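## Task

At the patch panel beneath the switch whose ports have red covers, unplug the patch lead from port 4 and plug it into port 6 until it clicks in. Do not withdraw any other plug; even shifting one outward may count as failure. At the end, every plug must be latched in its port with its latch lever raised, every lead must still pass through the cable manager rings it ran through, and no lead may have a new sharp bend or an existing bend made noticeably sharper. The robot must not fall or be left leaning, or the task fails. Nothing may be knocked or moved out of the work area.

## Robot and tools

Robot: an omnidirectional wheeled base with a column about 1.7 m tall. A carriage rides up and down it (lift_m) and holds two identical six-joint arms, left and right, each ending in a two-finger gripper. Arm bases sit about 0.57 m + lift_m above the floor; carriage parts hang roughly 0.15 m lower. A hand reaches up to 0.78 m from its shoulder but only about 0.38 m beneath its arm base. The hand is about 0.16 m long and 0.1 m wide (0.14 m opened); fingertips taper to about 0.005 m thick. Parked arm joints 1-6: 0, 0.05, 0.05, 1.45, 0, 0. Cameras: carriage_camera (fixed, facing forward, tilted about 20 degrees down), left_wrist_camera and right_wrist_camera (looking beyond the fingertips).

Frames: base frame has its origin on the floor below the base centre, x forward, y left, z up, metres. left_hand and right_hand in results are the midpoint between that hand's pads in this frame; quat_wxyz gives hand orientation (hand z along the fingers, fingers open along hand y; upright hand with joints 1, 5, 6 at 0 is (1,0,0,0)). base_odometry is in the frame the base had at scene start and only counts wheel rotation, so slip shows as travel; heading in rad, positive left, -3.142 to 3.142. Heading can drift a degree or two after turns or long strafes.

Tool move: an action is made of "base" and/or "joints", plus optional "speeds" and "min_time_s"; "cameras" chooses which images come back (list of carriage_camera, left_wrist_camera, right_wrist_camera, or "all"; omitted/null means all, [] means none). With no action it just reports state and images, including the scene number.
- base: exactly one key, a relative offset from where the base last reported itself. translate_m: metres, forward positive, -2 to 2. strafe_m: metres, left positive, -2 to 2. rotate_rad: radians, counter-clockwise positive, -6.3 to 6.3.
- joints: a single object of absolute targets keyed by joint name, for both arms together; include only the ones you want to change. lift_m 0 to 1 m. For each arm (prefix left_ or right_): joint1_rad -2.617 to 3.054 (yaw about vertical, 0 ahead, positive left); joint2_rad 0 to 3.141 (shoulder: 0 upper arm back and level, 1.57 vertical, 3.14 forward and level); joint3_rad 0 to 3.141 (elbow, 0 folded, 3.14 straight); joint4_rad -1.57 to 1.57 (wrist pitch, positive lifts fingertips); joint5_rad -1.57 to 1.57 (wrist yaw, positive swings fingertips to the right, opposite sense to joint 1); joint6_rad -2.094 to 2.094 (roll about the finger axis, positive clockwise viewed from the forearm); gripper_m 0 to 0.093 m pad gap. Done tolerances: lift 0.004, joint1 0.02, joint2 0.105, joint3 0.06, joint4 0.04, joint5 0.025, joint6 0.02, gripper 0.004.
- speeds: caps for this action only: translate_m and strafe_m 0.02-0.5 m/s, rotate_rad 0.05-1.57 rad/s, lift_m 0.08-0.25 m/s (top of range is default).
- min_time_s: 0.1-8 s, minimum duration for each arm and gripper motion; gives straighter, gentler hand paths.
Unknown keys make a call invalid; out-of-range values get it refused. A refusal, or a stop that interrupts a call, cancels the later move/wait/finished_scene calls of the same reply. Joints or base omitted from an action may still be driving toward earlier targets.

Tool wait: seconds 0 to 10, plus cameras; robot keeps its last command. zoom_image: camera name and region [x0, y0, x1, y1] in pixels of that camera's latest image (896x504, origin top-left), at most 504x504. finished_scene: scene number; irreversible, the goal must hold without the robot.

Result lines: "pictures" lists image order (images may be slightly older than state). "move" is "done" or the worst status. base_status/joint_status per motion: done (base done means wheels turned the commanded amount, slip included), off_target (resting short, maybe still pushing), contact_stop or time_out (target dropped, holds in place), not_followed (collision check withheld arm targets; may keep retrying), limit_stop_at_motor_heat. on_its_own lists uncommanded behaviour; "held at" is a target. motor_effort is percent of maximum, positive toward larger joint values, bracket = peak during last action; readings carry sizeable error. A falling lift effort while lowering means a hand rests on something. Joint torques wrap at ±28 N m for joints 1-3. MOTOR HOT appears at 75 °C; at 100 °C the arm goes limp for 30-60 s (OVER-TEMPERATURE FAULT). Park arms to cool them; avoid holding arms outstretched while thinking or driving. Gripper readings on a hard part can be a few mm below or slightly above its width; shut on nothing reads 0-0.003. Release by commanding a gap clearly above the reading.

Cautions: hand readings often sit a bit above the true hand, more at long reach. The base stops on wheel overload but ignores arms; arms have no contact stop and keep pressing. If pressed against something, back off about 0.2 m the way you came. Do not back under a table edge. Avoid arm-on-arm hits or presses, including one gripper closing on the other's fingers; if arms get withheld near each other, move one out with joint 1 turned away, then the other. The robot can tip with a high carriage, extended or loaded arms, or sudden pushing; only images reveal a lean. Avoid drops, slamming, hard pushes, and pulling on neighbouring plugs or leads. Thinking time lets the scene run on. Camera calibration (intrinsics, distortion, T_world_to_cam in the base frame) is given per camera and may be slightly off.

Each tool is called after "Emit:" by a JSON object that holds its "method" and its "body", one argument or row to a line.

## Session

I'll start by looking at the current state of the scene.

Emit:
{"method": "move", "body": {

}}

Scene clock: 0.00 s.
Joint torques (N m): no reading
base_odometry: x=+0.000 y=+0.000 heading=+0.000
base_status: not commanded
joint_positions: lift_m=+0.300 left_joint1_rad=-0.020 left_joint2_rad=+0.032 left_joint3_rad=+0.040 left_joint4_rad=+1.455 left_joint5_rad=+0.040 left_joint6_rad=-0.028 left_gripper_m=+0.09396 right_joint1_rad=-0.001 right_joint2_rad=+0.068 right_joint3_rad=+0.059 right_joint4_rad=+1.501 right_joint5_rad=+0.000 right_joint6_rad=+0.040 right_gripper_m=+0.09396
joint_status: not commanded
motor_effort: lift_m=+41 drive_wheels=+2
left_hand: x=+0.2560 y=+0.3072 z=+1.3233 quat_wxyz=(+0.998, +0.020, +0.054, -0.025) (m; base frame)
right_hand: x=+0.2507 y=-0.3146 z=+1.3296 quat_wxyz=(+0.999, +0.001, +0.040, +0.019) (m; base frame)
pictures: carriage_camera, left_wrist_camera, right_wrist_camera

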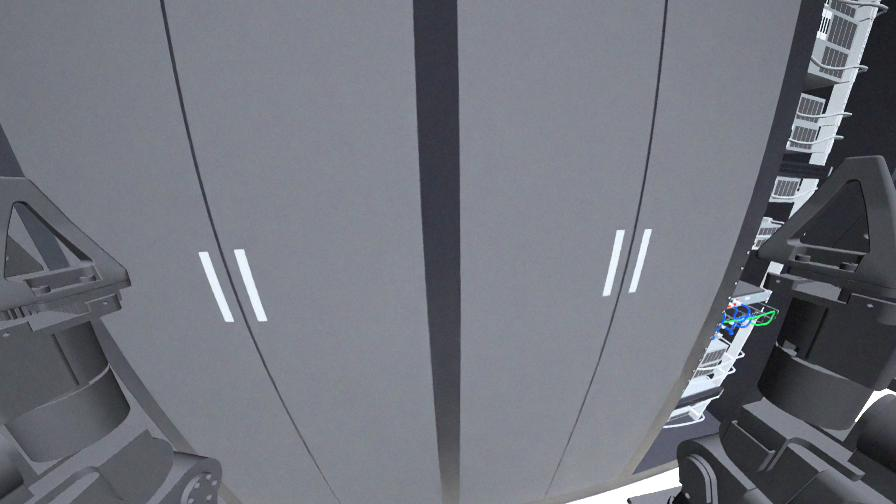

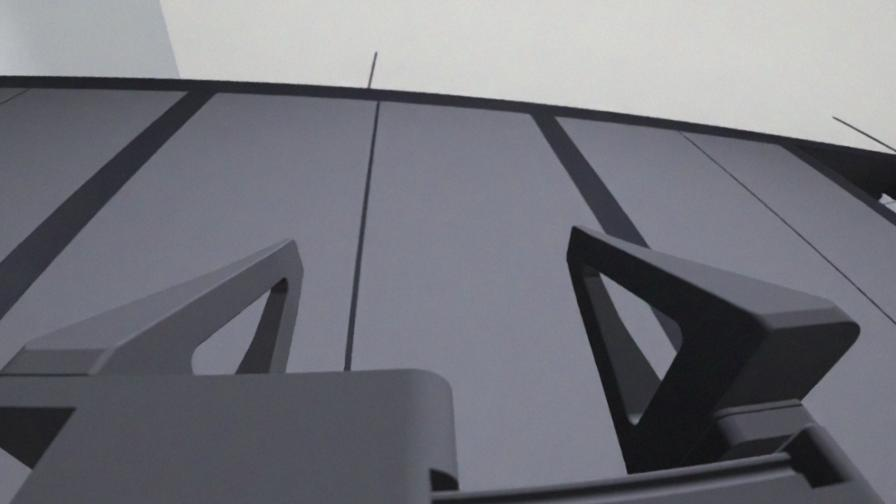

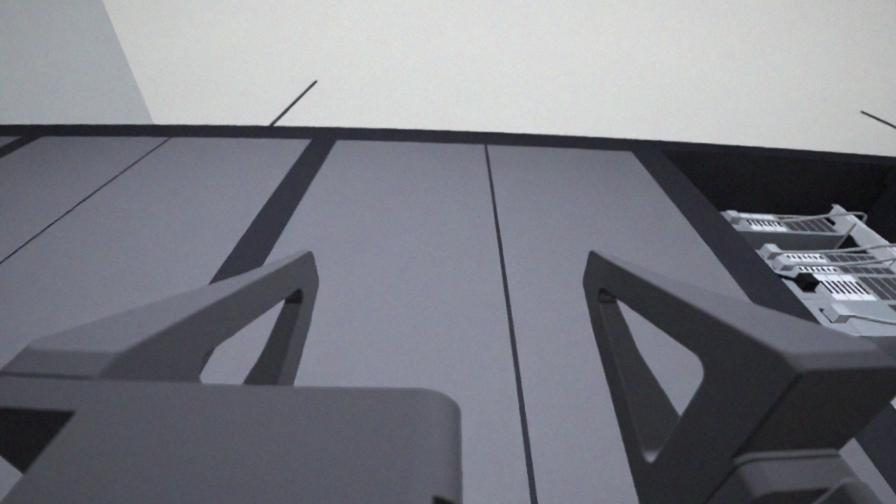

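Emit:
{"method": "zoom_image", "body": {
  "camera": "carriage_camera",
  "region": [640, 0, 896, 504]
}}

Scaled by 1.000.

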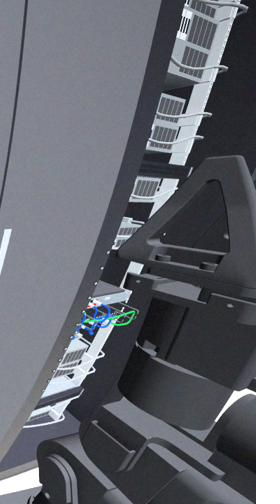

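Emit:
{"method": "move", "body": {
  "base": {"strafe_m": -0.8},
  "speeds": {"strafe_m": 0.3},
  "cameras": ["carriage_camera", "right_wrist_camera"]
}}

Scene clock: 13.97 s.
Joint torques (N m): left_arm=[0.01 3.86 5.85 -0.11 -0.07 -0.17] | right_arm=[-0.31 3.03 5.42 -0.19 -0.02 -0.11]
move: done
base_odometry: x=+0.001 y=-0.800 heading=+0.000
base_status: done
joint_positions: lift_m=+0.300 left_joint1_rad=-0.020 left_joint2_rad=+0.032 left_joint3_rad=+0.040 left_joint4_rad=+1.455 left_joint5_rad=+0.040 left_joint6_rad=-0.028 left_gripper_m=+0.09396 right_joint1_rad=-0.001 right_joint2_rad=+0.068 right_joint3_rad=+0.059 right_joint4_rad=+1.501 right_joint5_rad=+0.000 right_joint6_rad=+0.040 right_gripper_m=+0.09396
joint_status: not commanded
motor_effort: lift_m=+41(41) drive_wheels=-2(13)
left_hand: x=+0.2560 y=+0.3072 z=+1.3233 quat_wxyz=(+0.998, +0.020, +0.054, -0.025) (m; base frame)
right_hand: x=+0.2507 y=-0.3146 z=+1.3296 quat_wxyz=(+0.999, +0.001, +0.040, +0.019) (m; base frame)
pictures: carriage_camera, right_wrist_camera

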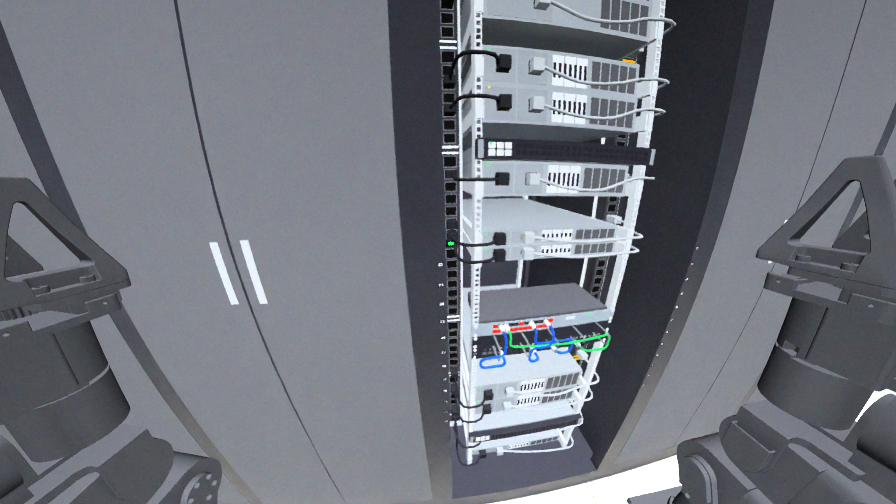

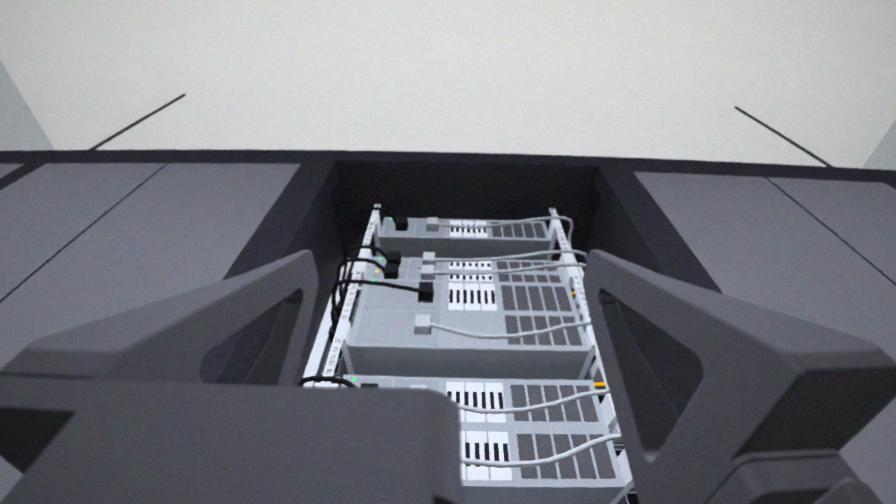

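Emit:
{"method": "zoom_image", "body": {
  "camera": "carriage_camera",
  "region": [440, 270, 640, 390]
}}

Emit:
{"method": "zoom_image", "body": {
  "camera": "carriage_camera",
  "region": [470, 310, 620, 380]
}}

Scaled by 2.520 from the camera's 896x504 image, which has a finer 1280x720 frame.

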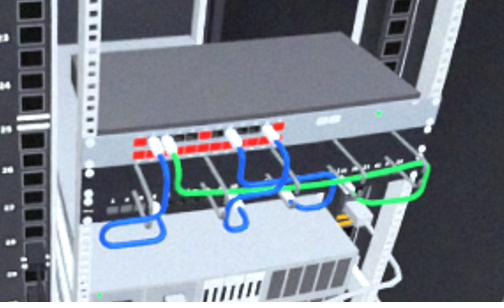

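Scaled by 3.360 from the camera's 896x504 image, which has a finer 1280x720 frame.

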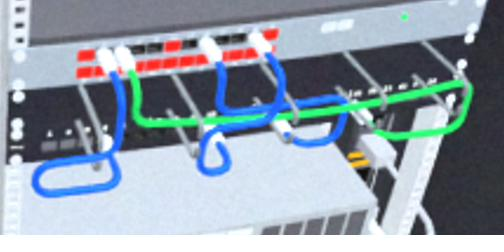

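Emit:
{"method": "move", "body": {
  "base": {"strafe_m": -0.3},
  "speeds": {"strafe_m": 0.3},
  "cameras": ["carriage_camera"]
}}

Emit:
{"method": "zoom_image", "body": {
  "camera": "carriage_camera",
  "region": [360, 270, 560, 390]
}}

Scene clock: 34.23 s.
Joint torques (N m): left_arm=[0.05 3.96 5.82 -0.1 -0.04 -0.16] | right_arm=[-0.17 3.03 5.61 -0.17 -0.07 -0.11]
move: done
base_odometry: x=+0.001 y=-1.100 heading=+0.001
base_status: done
joint_positions: lift_m=+0.300 left_joint1_rad=-0.020 left_joint2_rad=+0.032 left_joint3_rad=+0.040 left_joint4_rad=+1.455 left_joint5_rad=+0.040 left_joint6_rad=-0.028 left_gripper_m=+0.09396 right_joint1_rad=-0.001 right_joint2_rad=+0.068 right_joint3_rad=+0.059 right_joint4_rad=+1.501 right_joint5_rad=+0.000 right_joint6_rad=+0.040 right_gripper_m=+0.09396
joint_status: not commanded
motor_effort: lift_m=+41(41) drive_wheels=-1(12)
left_hand: x=+0.2560 y=+0.3072 z=+1.3233 quat_wxyz=(+0.998, +0.020, +0.054, -0.025) (m; base frame)
right_hand: x=+0.2507 y=-0.3146 z=+1.3296 quat_wxyz=(+0.999, +0.001, +0.040, +0.020) (m; base frame)
pictures: carriage_camera

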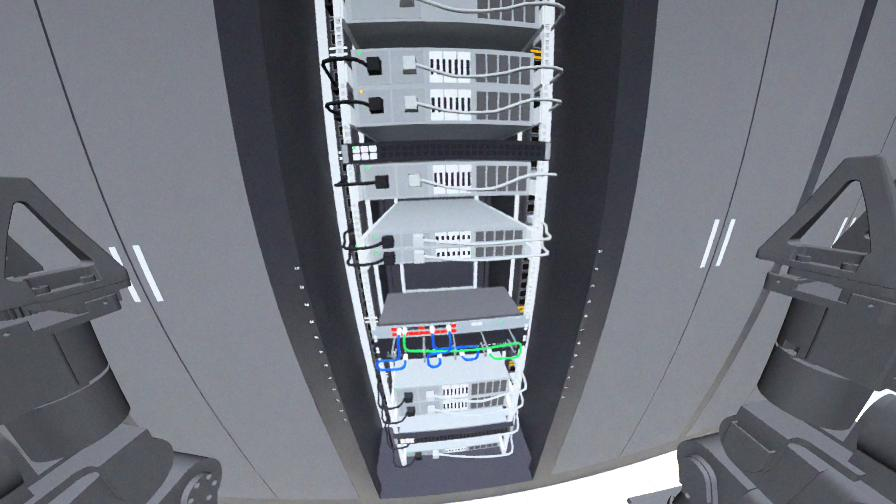

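Scaled by 2.520 from the camera's 896x504 image, which has a finer 1280x720 frame.

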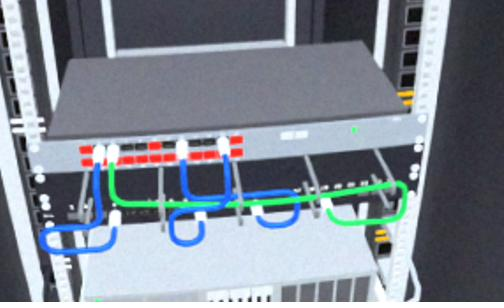

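Emit:
{"method": "move", "body": {
  "joints": {"lift_m": 0.0},
  "cameras": ["carriage_camera"]
}}

Emit:
{"method": "zoom_image", "body": {
  "camera": "carriage_camera",
  "region": [360, 200, 560, 312]
}}

Scene clock: 75.87 s.
Joint torques (N m): left_arm=[0.03 3.86 5.86 -0.1 -0.05 -0.15] | right_arm=[-0.14 2.99 5.37 -0.23 0.03 -0.1]
move: done
base_odometry: x=+0.001 y=-1.100 heading=+0.001
base_status: not commanded
joint_positions: lift_m=+0.000 left_joint1_rad=-0.020 left_joint2_rad=+0.032 left_joint3_rad=+0.040 left_joint4_rad=+1.455 left_joint5_rad=+0.040 left_joint6_rad=-0.028 left_gripper_m=+0.09396 right_joint1_rad=-0.001 right_joint2_rad=+0.068 right_joint3_rad=+0.059 right_joint4_rad=+1.501 right_joint5_rad=+0.000 right_joint6_rad=+0.040 right_gripper_m=+0.09396
joint_status: all done
motor_effort: lift_m=+36(38) drive_wheels=-1(3)
left_hand: x=+0.2560 y=+0.3072 z=+1.0237 quat_wxyz=(+0.998, +0.020, +0.054, -0.025) (m; base frame)
right_hand: x=+0.2507 y=-0.3146 z=+1.0300 quat_wxyz=(+0.999, +0.001, +0.040, +0.020) (m; base frame)
pictures: carriage_camera
camera_calibration:
carriage_camera: T_world_to_cam=[[-0.031539, -0.999314, -0.0194245, 0.0223506], [-0.335851, 0.0288998, -0.941472, 1.00833], [0.941387, -0.0231694, -0.336532, 0.195735], [0, 0, 0, 1]] pos_world=[0.155091, -0.00227023, 1.01562]

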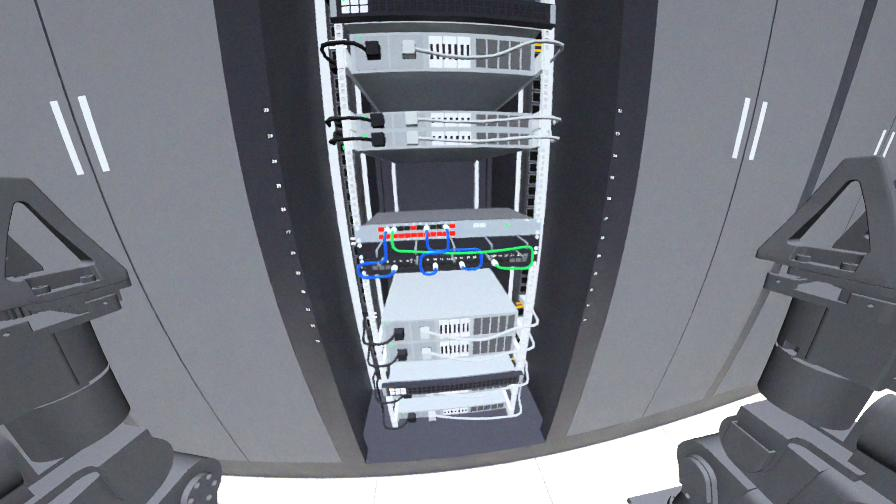

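Scaled by 2.520 from the camera's 896x504 image, which has a finer 1280x720 frame.

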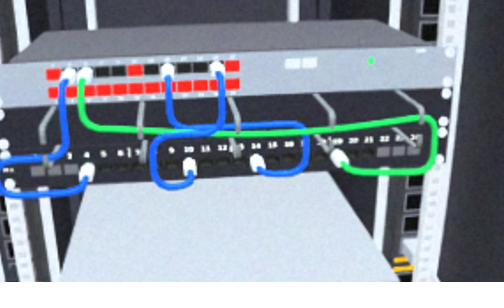

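Emit:
{"method": "zoom_image", "body": {
  "camera": "carriage_camera",
  "region": [350, 220, 450, 290]
}}

Emit:
{"method": "zoom_image", "body": {
  "camera": "carriage_camera",
  "region": [440, 220, 550, 290]
}}

Scaled by 5.040 from the camera's 896x504 image, which has a finer 1280x720 frame.

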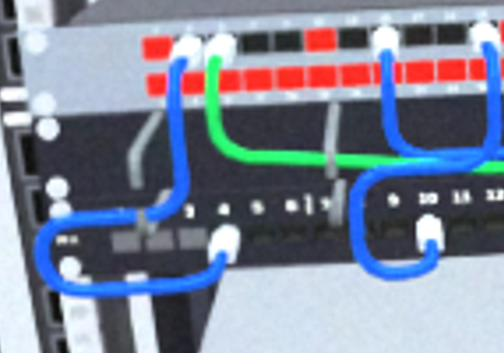

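Scaled by 4.582 from the camera's 896x504 image, which has a finer 1280x720 frame.

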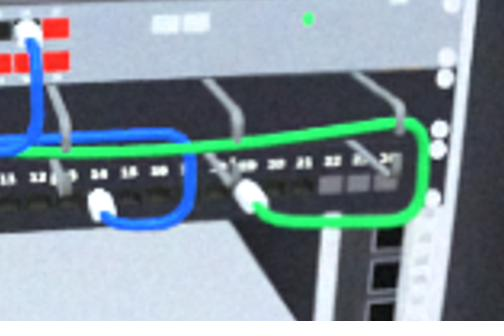

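Emit:
{"method": "move", "body": {
  "base": {"strafe_m": -0.17},
  "speeds": {"strafe_m": 0.2},
  "cameras": ["carriage_camera"]
}}

Emit:
{"method": "zoom_image", "body": {
  "camera": "carriage_camera",
  "region": [270, 200, 430, 290]
}}

Scene clock: 306.07 s.
Joint torques (N m): left_arm=[0.02 3.85 5.89 -0.09 -0.05 -0.16] | right_arm=[-0.21 3 5.52 -0.17 0 -0.17]
move: done
base_odometry: x=+0.002 y=-1.270 heading=+0.001
base_status: done
joint_positions: lift_m=+0.000 left_joint1_rad=-0.020 left_joint2_rad=+0.032 left_joint3_rad=+0.040 left_joint4_rad=+1.455 left_joint5_rad=+0.040 left_joint6_rad=-0.028 left_gripper_m=+0.09396 right_joint1_rad=-0.001 right_joint2_rad=+0.068 right_joint3_rad=+0.059 right_joint4_rad=+1.501 right_joint5_rad=+0.000 right_joint6_rad=+0.040 right_gripper_m=+0.09396
joint_status: not commanded
motor_effort: lift_m=+36(36) drive_wheels=-2(11)
left_hand: x=+0.2562 y=+0.3072 z=+1.0237 quat_wxyz=(+0.998, +0.020, +0.054, -0.025) (m; base frame)
right_hand: x=+0.2507 y=-0.3146 z=+1.0300 quat_wxyz=(+0.999, +0.001, +0.040, +0.020) (m; base frame)
pictures: carriage_camera
camera_calibration:
carriage_camera: T_world_to_cam=[[-0.031539, -0.999314, -0.0194245, 0.0223506], [-0.335851, 0.0288998, -0.941472, 1.00833], [0.941387, -0.0231694, -0.336532, 0.195735], [0, 0, 0, 1]] pos_world=[0.155091, -0.00227023, 1.01562]

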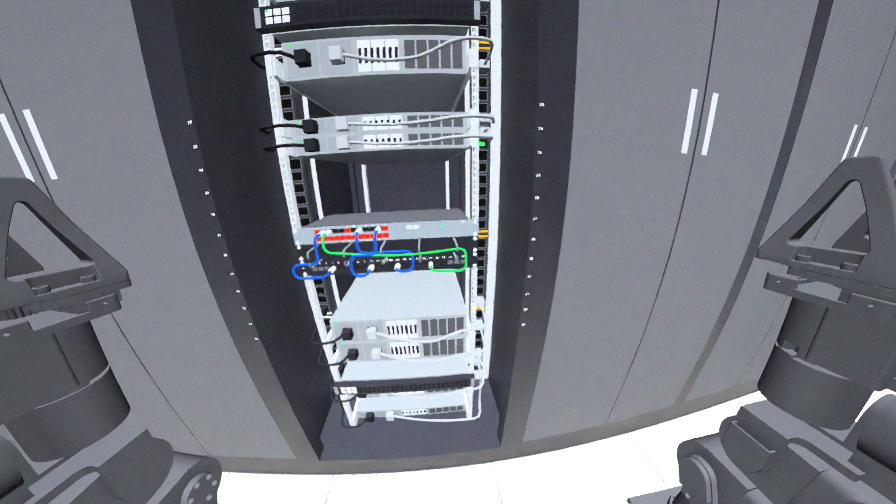

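Scaled by 3.150 from the camera's 896x504 image, which has a finer 1280x720 frame.

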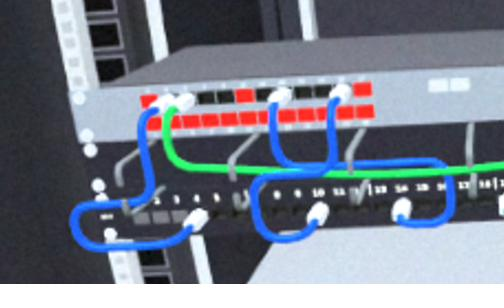

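Emit:
{"method": "move", "body": {
  "base": {"translate_m": -0.1},
  "joints": {"left_joint1_rad": 0.0, "left_joint2_rad": 1.132, "left_joint3_rad": 0.517, "left_joint4_rad": 0.715, "left_joint5_rad": 0.0, "left_joint6_rad": 0.0},
  "speeds": {"translate_m": 0.1},
  "min_time_s": 3,
  "cameras": ["carriage_camera", "left_wrist_camera"]
}}

Emit:
{"method": "zoom_image", "body": {
  "camera": "left_wrist_camera",
  "region": [200, 100, 700, 400]
}}

Scene clock: 361.03 s.
Joint torques (N m): left_arm=[0.87 -1.69 9.84 1.93 -0.14 -0.03] | right_arm=[0.02 2.89 5.63 -0.23 0.01 -0.17]
move: done
base_odometry: x=-0.098 y=-1.271 heading=+0.001
base_status: done
joint_positions: lift_m=+0.000 left_joint1_rad=-0.009 left_joint2_rad=+1.124 left_joint3_rad=+0.486 left_joint4_rad=+0.718 left_joint5_rad=+0.009 left_joint6_rad=-0.012 left_gripper_m=+0.09396 right_joint1_rad=-0.001 right_joint2_rad=+0.068 right_joint3_rad=+0.059 right_joint4_rad=+1.500 right_joint5_rad=+0.000 right_joint6_rad=+0.040 right_gripper_m=+0.09396
joint_status: all done
motor_effort: lift_m=+36(36) drive_wheels=+0(10)
left_hand: x=+0.6126 y=+0.3097 z=+0.8692 quat_wxyz=(+0.735, +0.002, +0.678, -0.011) (m; base frame)
right_hand: x=+0.2508 y=-0.3146 z=+1.0300 quat_wxyz=(+0.999, +0.001, +0.040, +0.020) (m; base frame)
pictures: carriage_camera, left_wrist_camera
camera_calibration:
carriage_camera: T_world_to_cam=[[-0.031539, -0.999314, -0.0194245, 0.0223506], [-0.335851, 0.0288998, -0.941472, 1.00833], [0.941387, -0.0231694, -0.336532, 0.195735], [0, 0, 0, 1]] pos_world=[0.155091, -0.00227023, 1.01562]
left_wrist_camera: T_world_to_cam=[[-0.0768784, -0.996964, -0.0123381, 0.366815], [-0.522012, 0.0507906, -0.851425, 1.04909], [0.849467, -0.0590156, -0.524332, 0.0759551], [0, 0, 0, 1]] pos_world=[0.511315, 0.3169, 0.937571]

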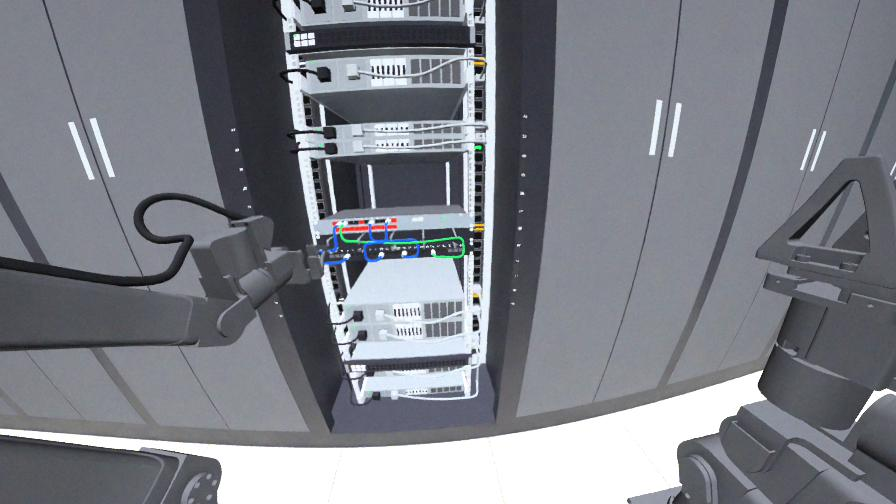

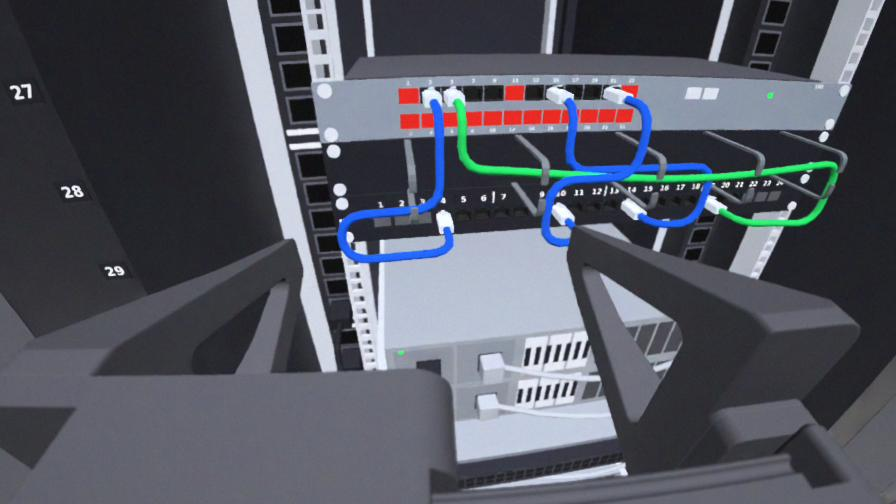

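Scaled by 1.008 from the camera's 896x504 image, which has a finer 1280x720 frame.

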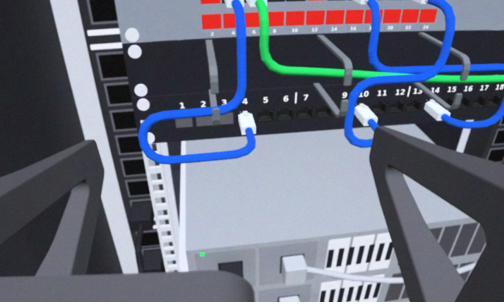

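Emit:
{"method": "zoom_image", "body": {
  "camera": "left_wrist_camera",
  "region": [330, 120, 530, 270]
}}

Emit:
{"method": "zoom_image", "body": {
  "camera": "left_wrist_camera",
  "region": [400, 170, 500, 260]
}}

Emit:
{"method": "zoom_image", "body": {
  "camera": "left_wrist_camera",
  "region": [520, 150, 740, 260]
}}

Scaled by 2.520 from the camera's 896x504 image, which has a finer 1280x720 frame.

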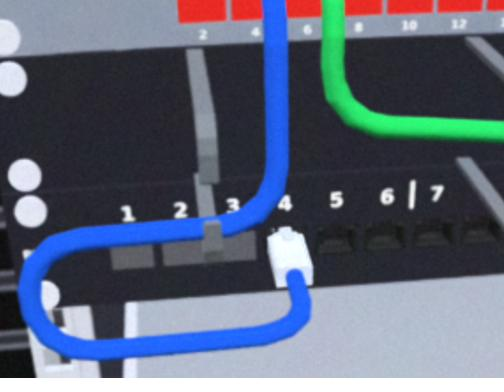

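Scaled by 5.040 from the camera's 896x504 image, which has a finer 1280x720 frame.

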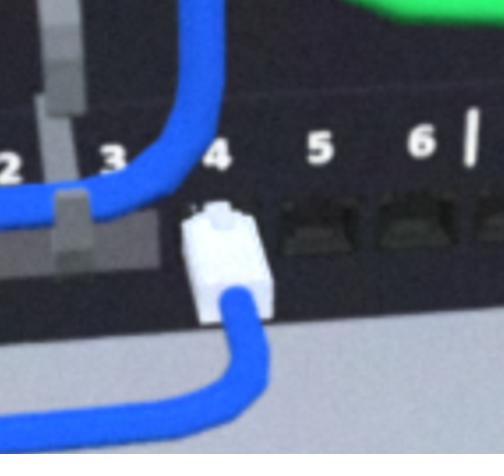

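Scaled by 2.291 from the camera's 896x504 image, which has a finer 1280x720 frame.

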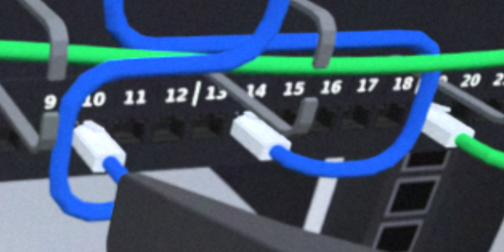

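Emit:
{"method": "move", "body": {
  "base": {"rotate_rad": 0.073},
  "speeds": {"rotate_rad": 0.1},
  "cameras": []
}}

Emit:
{"method": "move", "body": {
  "base": {"strafe_m": -0.065},
  "speeds": {"strafe_m": 0.1},
  "cameras": ["carriage_camera", "left_wrist_camera"]
}}

Scene clock: 465.53 s.
Joint torques (N m): left_arm=[0.62 -1.73 9.78 1.94 -0.09 -0.05] | right_arm=[-0.29 2.89 5.65 -0.22 -0.01 -0.12]
move: done
base_odometry: x=-0.098 y=-1.271 heading=+0.073
base_status: done
joint_positions: lift_m=+0.000 left_joint1_rad=-0.006 left_joint2_rad=+1.125 left_joint3_rad=+0.487 left_joint4_rad=+0.715 left_joint5_rad=+0.006 left_joint6_rad=-0.011 left_gripper_m=+0.09396 right_joint1_rad=-0.001 right_joint2_rad=+0.068 right_joint3_rad=+0.059 right_joint4_rad=+1.500 right_joint5_rad=+0.000 right_joint6_rad=+0.040 right_gripper_m=+0.09396
joint_status: not commanded
motor_effort: lift_m=+36(36) drive_wheels=-5(10)
left_hand: x=+0.6128 y=+0.3112 z=+0.8684 quat_wxyz=(+0.734, +0.000, +0.679, -0.009) (m; base frame)
right_hand: x=+0.2508 y=-0.3146 z=+1.0300 quat_wxyz=(+0.999, +0.001, +0.040, +0.020) (m; base frame)
pictures: none
No camera images: "cameras" was empty.

Scene clock: 466.87 s.
Joint torques (N m): left_arm=[0.55 -1.85 9.74 1.96 -0.08 -0.04] | right_arm=[-0.32 2.8 5.61 -0.21 -0.01 -0.13]
move: done
base_odometry: x=-0.094 y=-1.335 heading=+0.073
base_status: done
joint_positions: lift_m=+0.000 left_joint1_rad=-0.005 left_joint2_rad=+1.125 left_joint3_rad=+0.487 left_joint4_rad=+0.713 left_joint5_rad=+0.006 left_joint6_rad=-0.011 left_gripper_m=+0.09396 right_joint1_rad=-0.001 right_joint2_rad=+0.068 right_joint3_rad=+0.059 right_joint4_rad=+1.500 right_joint5_rad=+0.000 right_joint6_rad=+0.040 right_gripper_m=+0.09396
joint_status: not commanded
motor_effort: lift_m=+36(36) drive_wheels=+5(15)
left_hand: x=+0.6130 y=+0.3116 z=+0.8675 quat_wxyz=(+0.733, +0.000, +0.681, -0.008) (m; base frame)
right_hand: x=+0.2508 y=-0.3146 z=+1.0300 quat_wxyz=(+0.999, +0.001, +0.040, +0.020) (m; base frame)
pictures: carriage_camera, left_wrist_camera
camera_calibration:
carriage_camera: T_world_to_cam=[[-0.031539, -0.999314, -0.0194245, 0.0223506], [-0.335851, 0.0288998, -0.941472, 1.00833], [0.941387, -0.0231694, -0.336532, 0.195735], [0, 0, 0, 1]] pos_world=[0.155091, -0.00227023, 1.01562]
left_wrist_camera: T_world_to_cam=[[-0.0700939, -0.997464, -0.0123668, 0.364682], [-0.527864, 0.0476077, -0.847994, 1.04937], [0.846432, -0.0529113, -0.529862, 0.0796266], [0, 0, 0, 1]] pos_world=[0.512089, 0.318012, 0.936561]

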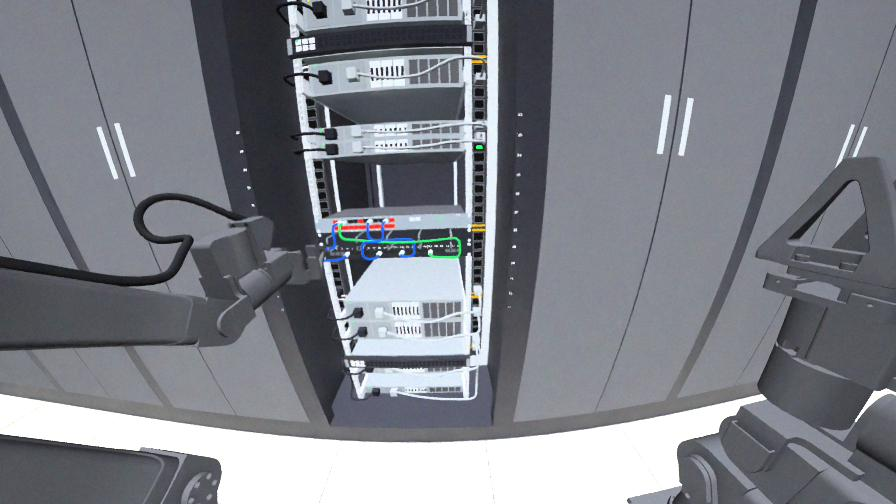

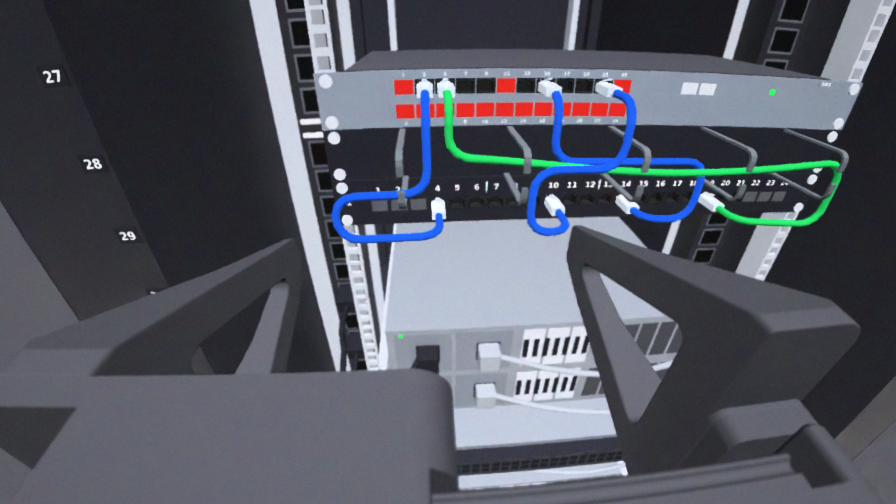

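Emit:
{"method": "zoom_image", "body": {
  "camera": "carriage_camera",
  "region": [0, 330, 448, 504]
}}

Emit:
{"method": "zoom_image", "body": {
  "camera": "carriage_camera",
  "region": [448, 330, 896, 504]
}}

Scaled by 1.125 from the camera's 896x504 image, which has a finer 1280x720 frame.

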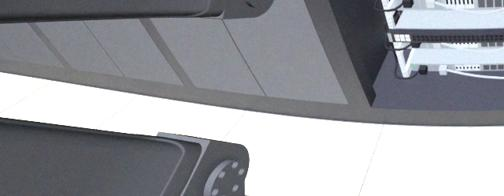

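Scaled by 1.125 from the camera's 896x504 image, which has a finer 1280x720 frame.

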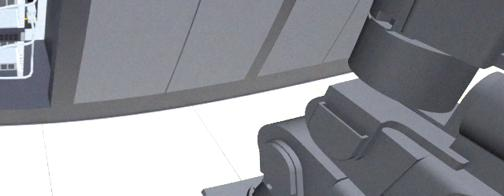

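Emit:
{"method": "move", "body": {
  "joints": {"left_joint1_rad": 0.0, "left_joint2_rad": 1.4315, "left_joint3_rad": 0.60, "left_joint4_rad": 0.8519, "left_joint5_rad": 0.0, "left_joint6_rad": 1.57},
  "min_time_s": 3,
  "cameras": ["carriage_camera", "left_wrist_camera"]
}}

Scene clock: 557.07 s.
Joint torques (N m): left_arm=[0.53 -3.36 9.2 2.18 -0.08 -0.12] | right_arm=[-0.2 2.99 5.5 -0.22 0.06 -0.12]
move: done
base_odometry: x=-0.094 y=-1.335 heading=+0.073
base_status: not commanded
joint_positions: lift_m=+0.000 left_joint1_rad=-0.005 left_joint2_rad=+1.422 left_joint3_rad=+0.571 left_joint4_rad=+0.833 left_joint5_rad=+0.006 left_joint6_rad=+1.557 left_gripper_m=+0.09396 right_joint1_rad=-0.001 right_joint2_rad=+0.068 right_joint3_rad=+0.059 right_joint4_rad=+1.500 right_joint5_rad=+0.000 right_joint6_rad=+0.040 right_gripper_m=+0.09396
joint_status: all done
motor_effort: lift_m=+36(36) drive_wheels=+5(7)
left_hand: x=+0.6624 y=+0.3114 z=+0.8209 quat_wxyz=(+0.501, +0.504, +0.505, +0.489) (m; base frame)
right_hand: x=+0.2508 y=-0.3146 z=+1.0300 quat_wxyz=(+0.999, +0.001, +0.040, +0.020) (m; base frame)
pictures: carriage_camera, left_wrist_camera
camera_calibration:
carriage_camera: T_world_to_cam=[[-0.031539, -0.999314, -0.0194245, 0.0223506], [-0.335851, 0.0288998, -0.941472, 1.00833], [0.941387, -0.0231694, -0.336532, 0.195735], [0, 0, 0, 1]] pos_world=[0.155091, -0.00227023, 1.01562]
left_wrist_camera: T_world_to_cam=[[-0.0784658, 0.00618331, -0.996898, 0.868584], [-0.579921, 0.813094, 0.0506888, 0.094262], [0.810885, 0.582099, -0.0602142, -0.546598], [0, 0, 0, 1]] pos_world=[0.566047, 0.23616, 0.828199]

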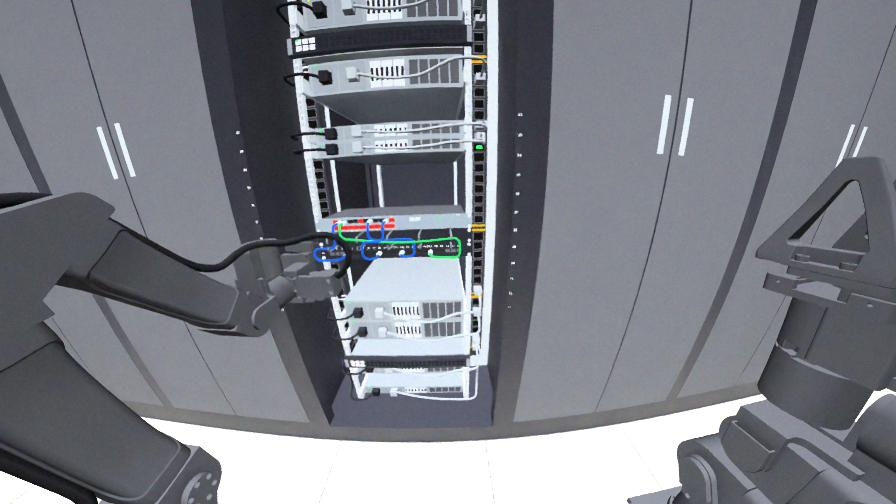

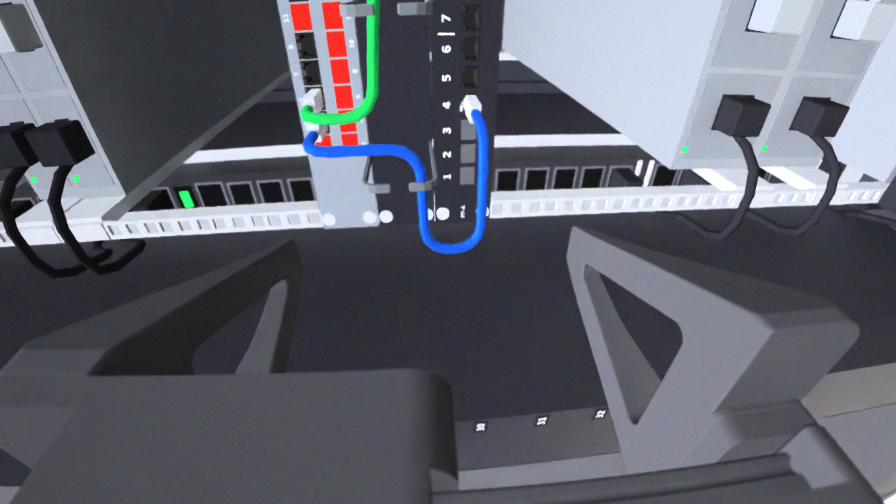

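Emit:
{"method": "zoom_image", "body": {
  "camera": "left_wrist_camera",
  "region": [400, 0, 520, 140]
}}

Emit:
{"method": "zoom_image", "body": {
  "camera": "left_wrist_camera",
  "region": [440, 70, 510, 140]
}}

Scaled by 3.600 from the camera's 896x504 image, which has a finer 1280x720 frame.

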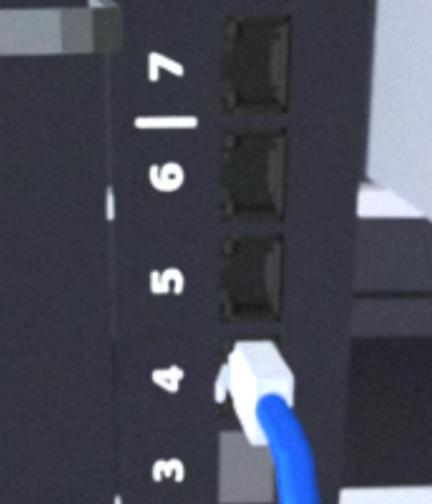

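Scaled by 7.200 from the camera's 896x504 image, which has a finer 1280x720 frame.

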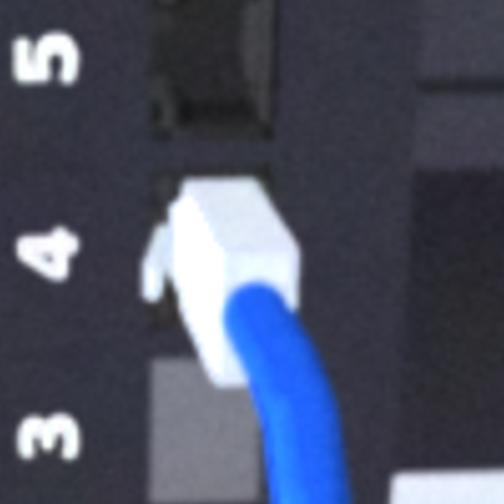

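Emit:
{"method": "move", "body": {
  "base": {"strafe_m": -0.0127},
  "joints": {"left_joint1_rad": 0.0, "left_joint2_rad": 1.775, "left_joint3_rad": 0.829, "left_joint4_rad": 0.979, "left_joint5_rad": 0.0, "left_joint6_rad": 1.57, "left_gripper_m": 0.035},
  "speeds": {"strafe_m": 0.05},
  "min_time_s": 3,
  "cameras": ["carriage_camera", "left_wrist_camera"]
}}

Emit:
{"method": "zoom_image", "body": {
  "camera": "left_wrist_camera",
  "region": [350, 20, 600, 260]
}}

Emit:
{"method": "zoom_image", "body": {
  "camera": "carriage_camera",
  "region": [230, 200, 430, 310]
}}

Scene clock: 752.37 s.
Joint torques (N m): left_arm=[0.42 -5.49 8.66 2.16 -0.08 -0.12] | right_arm=[-0.16 3.02 5.35 -0.17 0.03 -0.15]
move: done
base_odometry: x=-0.094 y=-1.348 heading=+0.073
base_status: done
joint_positions: lift_m=+0.000 left_joint1_rad=-0.004 left_joint2_rad=+1.763 left_joint3_rad=+0.801 left_joint4_rad=+0.961 left_joint5_rad=+0.006 left_joint6_rad=+1.559 left_gripper_m=+0.03513 right_joint1_rad=-0.001 right_joint2_rad=+0.068 right_joint3_rad=+0.059 right_joint4_rad=+1.500 right_joint5_rad=+0.000 right_joint6_rad=+0.040 right_gripper_m=+0.09396
joint_status: all done
motor_effort: lift_m=+36(36) drive_wheels=+5(12)
left_hand: x=+0.7347 y=+0.3113 z=+0.8013 quat_wxyz=(+0.505, +0.500, +0.501, +0.494) (m; base frame)
right_hand: x=+0.2508 y=-0.3146 z=+1.0300 quat_wxyz=(+0.999, +0.001, +0.040, +0.020) (m; base frame)
pictures: carriage_camera, left_wrist_camera
camera_calibration:
carriage_camera: T_world_to_cam=[[-0.031539, -0.999314, -0.0194245, 0.0223506], [-0.335851, 0.0288998, -0.941472, 1.00833], [0.941387, -0.0231694, -0.336532, 0.195735], [0, 0, 0, 1]] pos_world=[0.155091, -0.00227023, 1.01562]
left_wrist_camera: T_world_to_cam=[[-0.0609152, 0.00794637, -0.998111, 0.842217], [-0.581027, 0.812803, 0.0419314, 0.14522], [0.811601, 0.582484, -0.044895, -0.619383], [0, 0, 0, 1]] pos_world=[0.638373, 0.236053, 0.80673]

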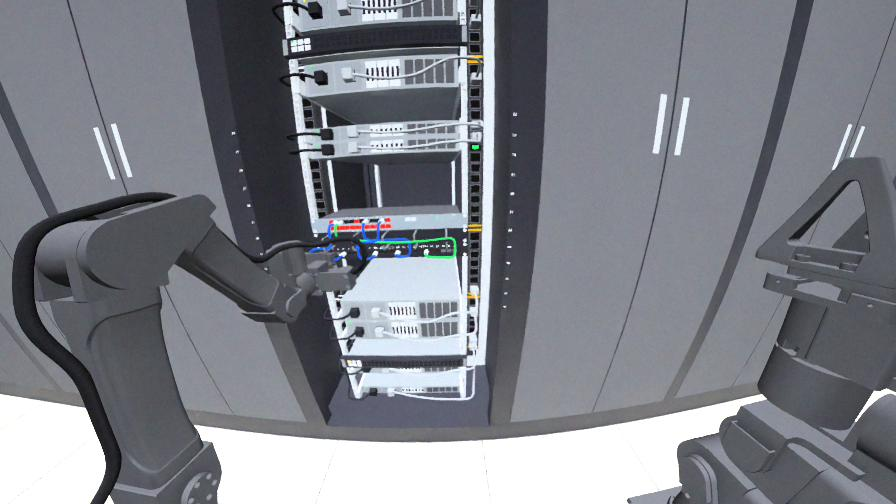

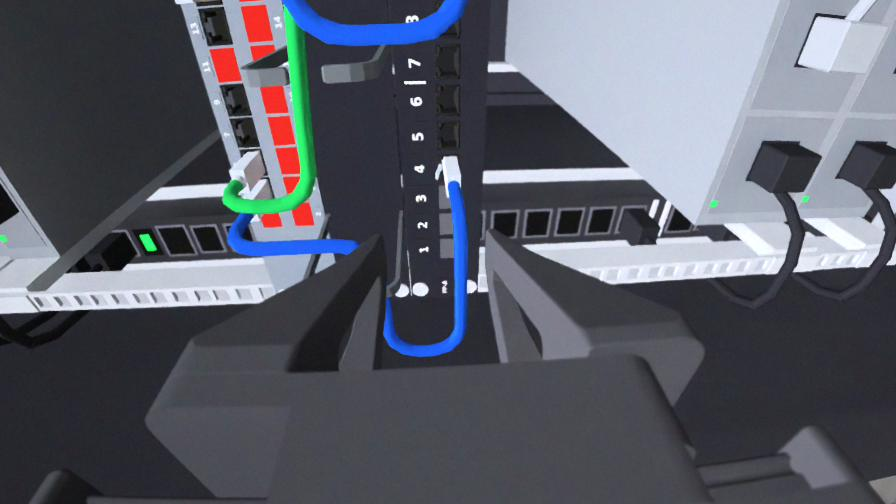

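Scaled by 2.016 from the camera's 896x504 image, which has a finer 1280x720 frame.

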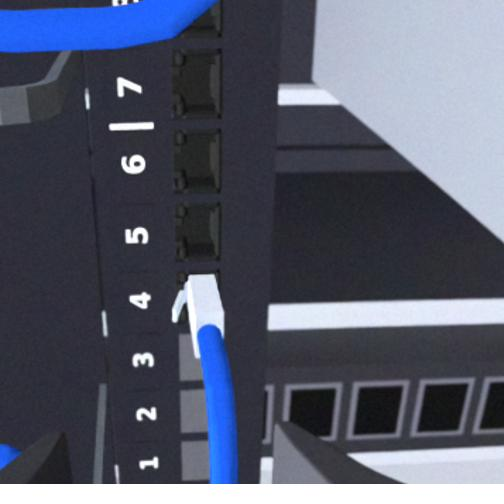

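Scaled by 2.520 from the camera's 896x504 image, which has a finer 1280x720 frame.

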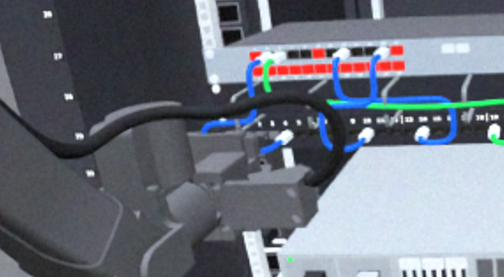

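Emit:
{"method": "move", "body": {
  "joints": {"left_joint1_rad": 0.0, "left_joint2_rad": 1.799, "left_joint3_rad": 0.8166, "left_joint4_rad": 1.0164, "left_joint5_rad": 0.0, "left_joint6_rad": 0.0},
  "min_time_s": 2,
  "cameras": ["left_wrist_camera"]
}}

Emit:
{"method": "zoom_image", "body": {
  "camera": "left_wrist_camera",
  "region": [350, 40, 550, 260]
}}

Scene clock: 878.33 s.
Joint torques (N m): left_arm=[0.43 -5.6 7.42 2.18 -0.1 -0.25] | right_arm=[-0.09 3.08 5.44 -0.24 0 -0.13]
move: done
base_odometry: x=-0.094 y=-1.348 heading=+0.073
base_status: not commanded
joint_positions: lift_m=+0.000 left_joint1_rad=-0.004 left_joint2_rad=+1.788 left_joint3_rad=+0.802 left_joint4_rad=+0.998 left_joint5_rad=+0.006 left_joint6_rad=+0.014 left_gripper_m=+0.03513 right_joint1_rad=-0.001 right_joint2_rad=+0.068 right_joint3_rad=+0.059 right_joint4_rad=+1.500 right_joint5_rad=+0.000 right_joint6_rad=+0.040 right_gripper_m=+0.09396
joint_status: all done
motor_effort: lift_m=+36(36) drive_wheels=+6(6)
left_hand: x=+0.7370 y=+0.3113 z=+0.7988 quat_wxyz=(+0.711, +0.008, +0.703, +0.001) (m; base frame)
right_hand: x=+0.2508 y=-0.3146 z=+1.0300 quat_wxyz=(+0.999, +0.001, +0.040, +0.020) (m; base frame)
pictures: left_wrist_camera
camera_calibration:
left_wrist_camera: T_world_to_cam=[[-0.0700448, -0.996982, -0.0334668, 0.388864], [-0.578745, 0.0679407, -0.812673, 1.05949], [0.812495, -0.0375548, -0.581758, -0.000123749], [0, 0, 0, 1]] pos_world=[0.640511, 0.315703, 0.873958]

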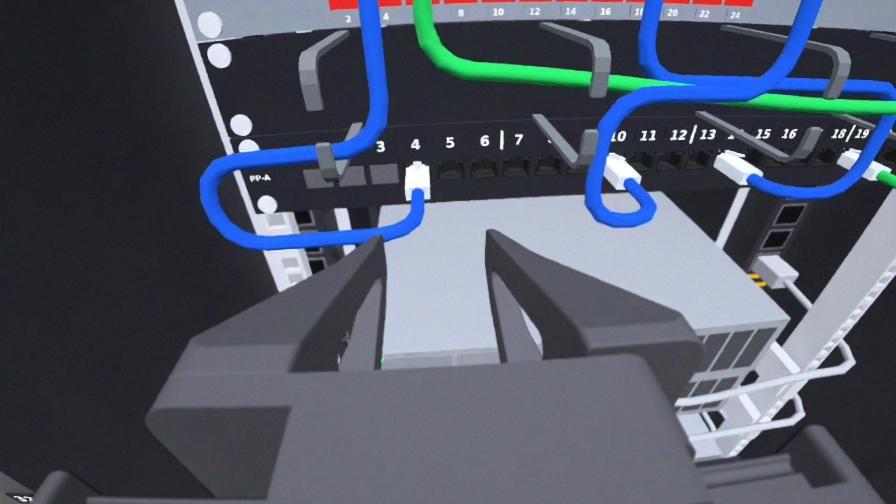

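Scaled by 2.291 from the camera's 896x504 image, which has a finer 1280x720 frame.

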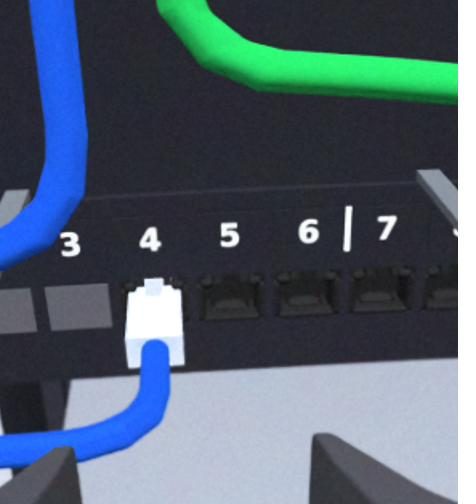

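Emit:
{"method": "move", "body": {
  "base": {"translate_m": -0.06},
  "speeds": {"translate_m": 0.1},
  "cameras": []
}}

Emit:
{"method": "move", "body": {
  "joints": {"lift_m": 0.05, "left_joint1_rad": 0.0, "left_joint2_rad": 1.969, "left_joint3_rad": 0.752, "left_joint4_rad": 1.239, "left_joint5_rad": 0.0, "left_joint6_rad": 1.57},
  "base": {"strafe_m": 0.006},
  "speeds": {"lift_m": 0.08, "strafe_m": 0.05},
  "min_time_s": 2,
  "cameras": ["left_wrist_camera"]
}}

Scene clock: 916.83 s.
Joint torques (N m): left_arm=[0.44 -5.81 7.42 2.07 -0.08 -0.29] | right_arm=[-0.18 2.95 5.39 -0.18 -0.02 -0.13]
move: done
base_odometry: x=-0.153 y=-1.353 heading=+0.072
base_status: done
joint_positions: lift_m=+0.000 left_joint1_rad=-0.004 left_joint2_rad=+1.790 left_joint3_rad=+0.802 left_joint4_rad=+1.003 left_joint5_rad=+0.006 left_joint6_rad=+0.011 left_gripper_m=+0.03513 right_joint1_rad=-0.001 right_joint2_rad=+0.068 right_joint3_rad=+0.059 right_joint4_rad=+1.500 right_joint5_rad=+0.000 right_joint6_rad=+0.040 right_gripper_m=+0.09396
joint_status: not commanded
motor_effort: lift_m=+36(36) drive_wheels=-2(11)
left_hand: x=+0.7372 y=+0.3113 z=+0.7988 quat_wxyz=(+0.712, +0.008, +0.702, +0.000) (m; base frame)
right_hand: x=+0.2509 y=-0.3146 z=+1.0300 quat_wxyz=(+0.999, +0.001, +0.040, +0.020) (m; base frame)
pictures: none
No camera images: "cameras" was empty.

Scene clock: 919.27 s.
Joint torques (N m): left_arm=[0.24 -6.02 4.7 2.16 -0.09 -0.12] | right_arm=[-0.25 2.96 5.61 -0.17 -0.02 -0.2]
move: done
base_odometry: x=-0.154 y=-1.347 heading=+0.072
base_status: done
joint_positions: lift_m=+0.050 left_joint1_rad=-0.002 left_joint2_rad=+1.957 left_joint3_rad=+0.759 left_joint4_rad=+1.221 left_joint5_rad=+0.005 left_joint6_rad=+1.557 left_gripper_m=+0.03513 right_joint1_rad=-0.001 right_joint2_rad=+0.068 right_joint3_rad=+0.059 right_joint4_rad=+1.500 right_joint5_rad=+0.000 right_joint6_rad=+0.040 right_gripper_m=+0.09396
joint_status: all done
motor_effort: lift_m=+43(51) drive_wheels=+3(6)
left_hand: x=+0.7394 y=+0.3128 z=+0.8021 quat_wxyz=(+0.511, +0.493, +0.496, +0.500) (m; base frame)
right_hand: x=+0.2509 y=-0.3147 z=+1.0794 quat_wxyz=(+0.999, +0.001, +0.040, +0.019) (m; base frame)
pictures: left_wrist_camera
camera_calibration:
left_wrist_camera: T_world_to_cam=[[-0.0377609, 0.00540329, -0.999272, 0.82789], [-0.584596, 0.810893, 0.0264756, 0.162354], [0.810445, 0.58517, -0.0274613, -0.637924], [0, 0, 0, 1]] pos_world=[0.643176, 0.237169, 0.805471]

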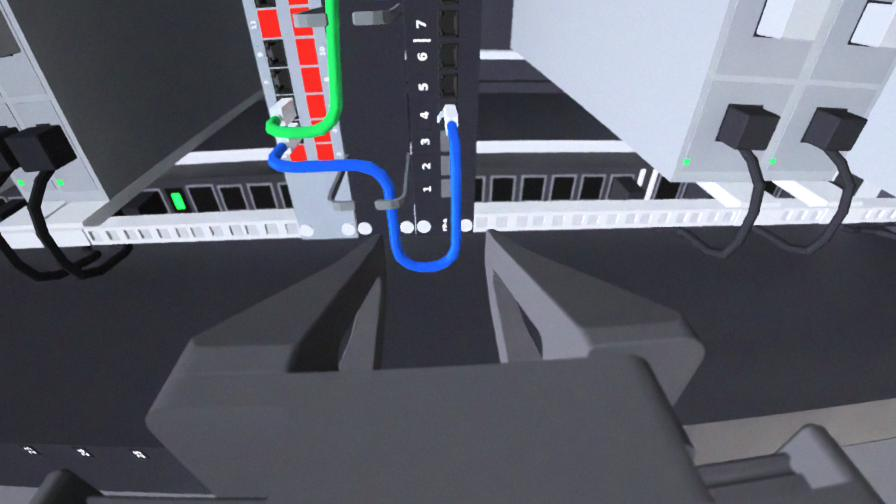

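Emit:
{"method": "zoom_image", "body": {
  "camera": "left_wrist_camera",
  "region": [380, 60, 520, 260]
}}

Scaled by 2.520 from the camera's 896x504 image, which has a finer 1280x720 frame.

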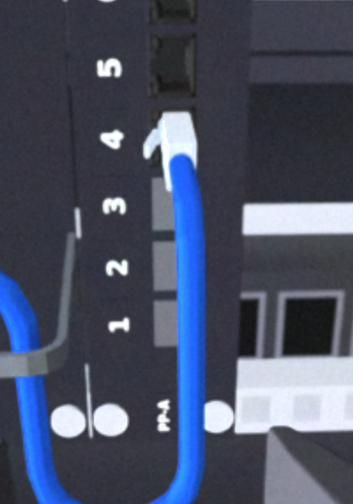

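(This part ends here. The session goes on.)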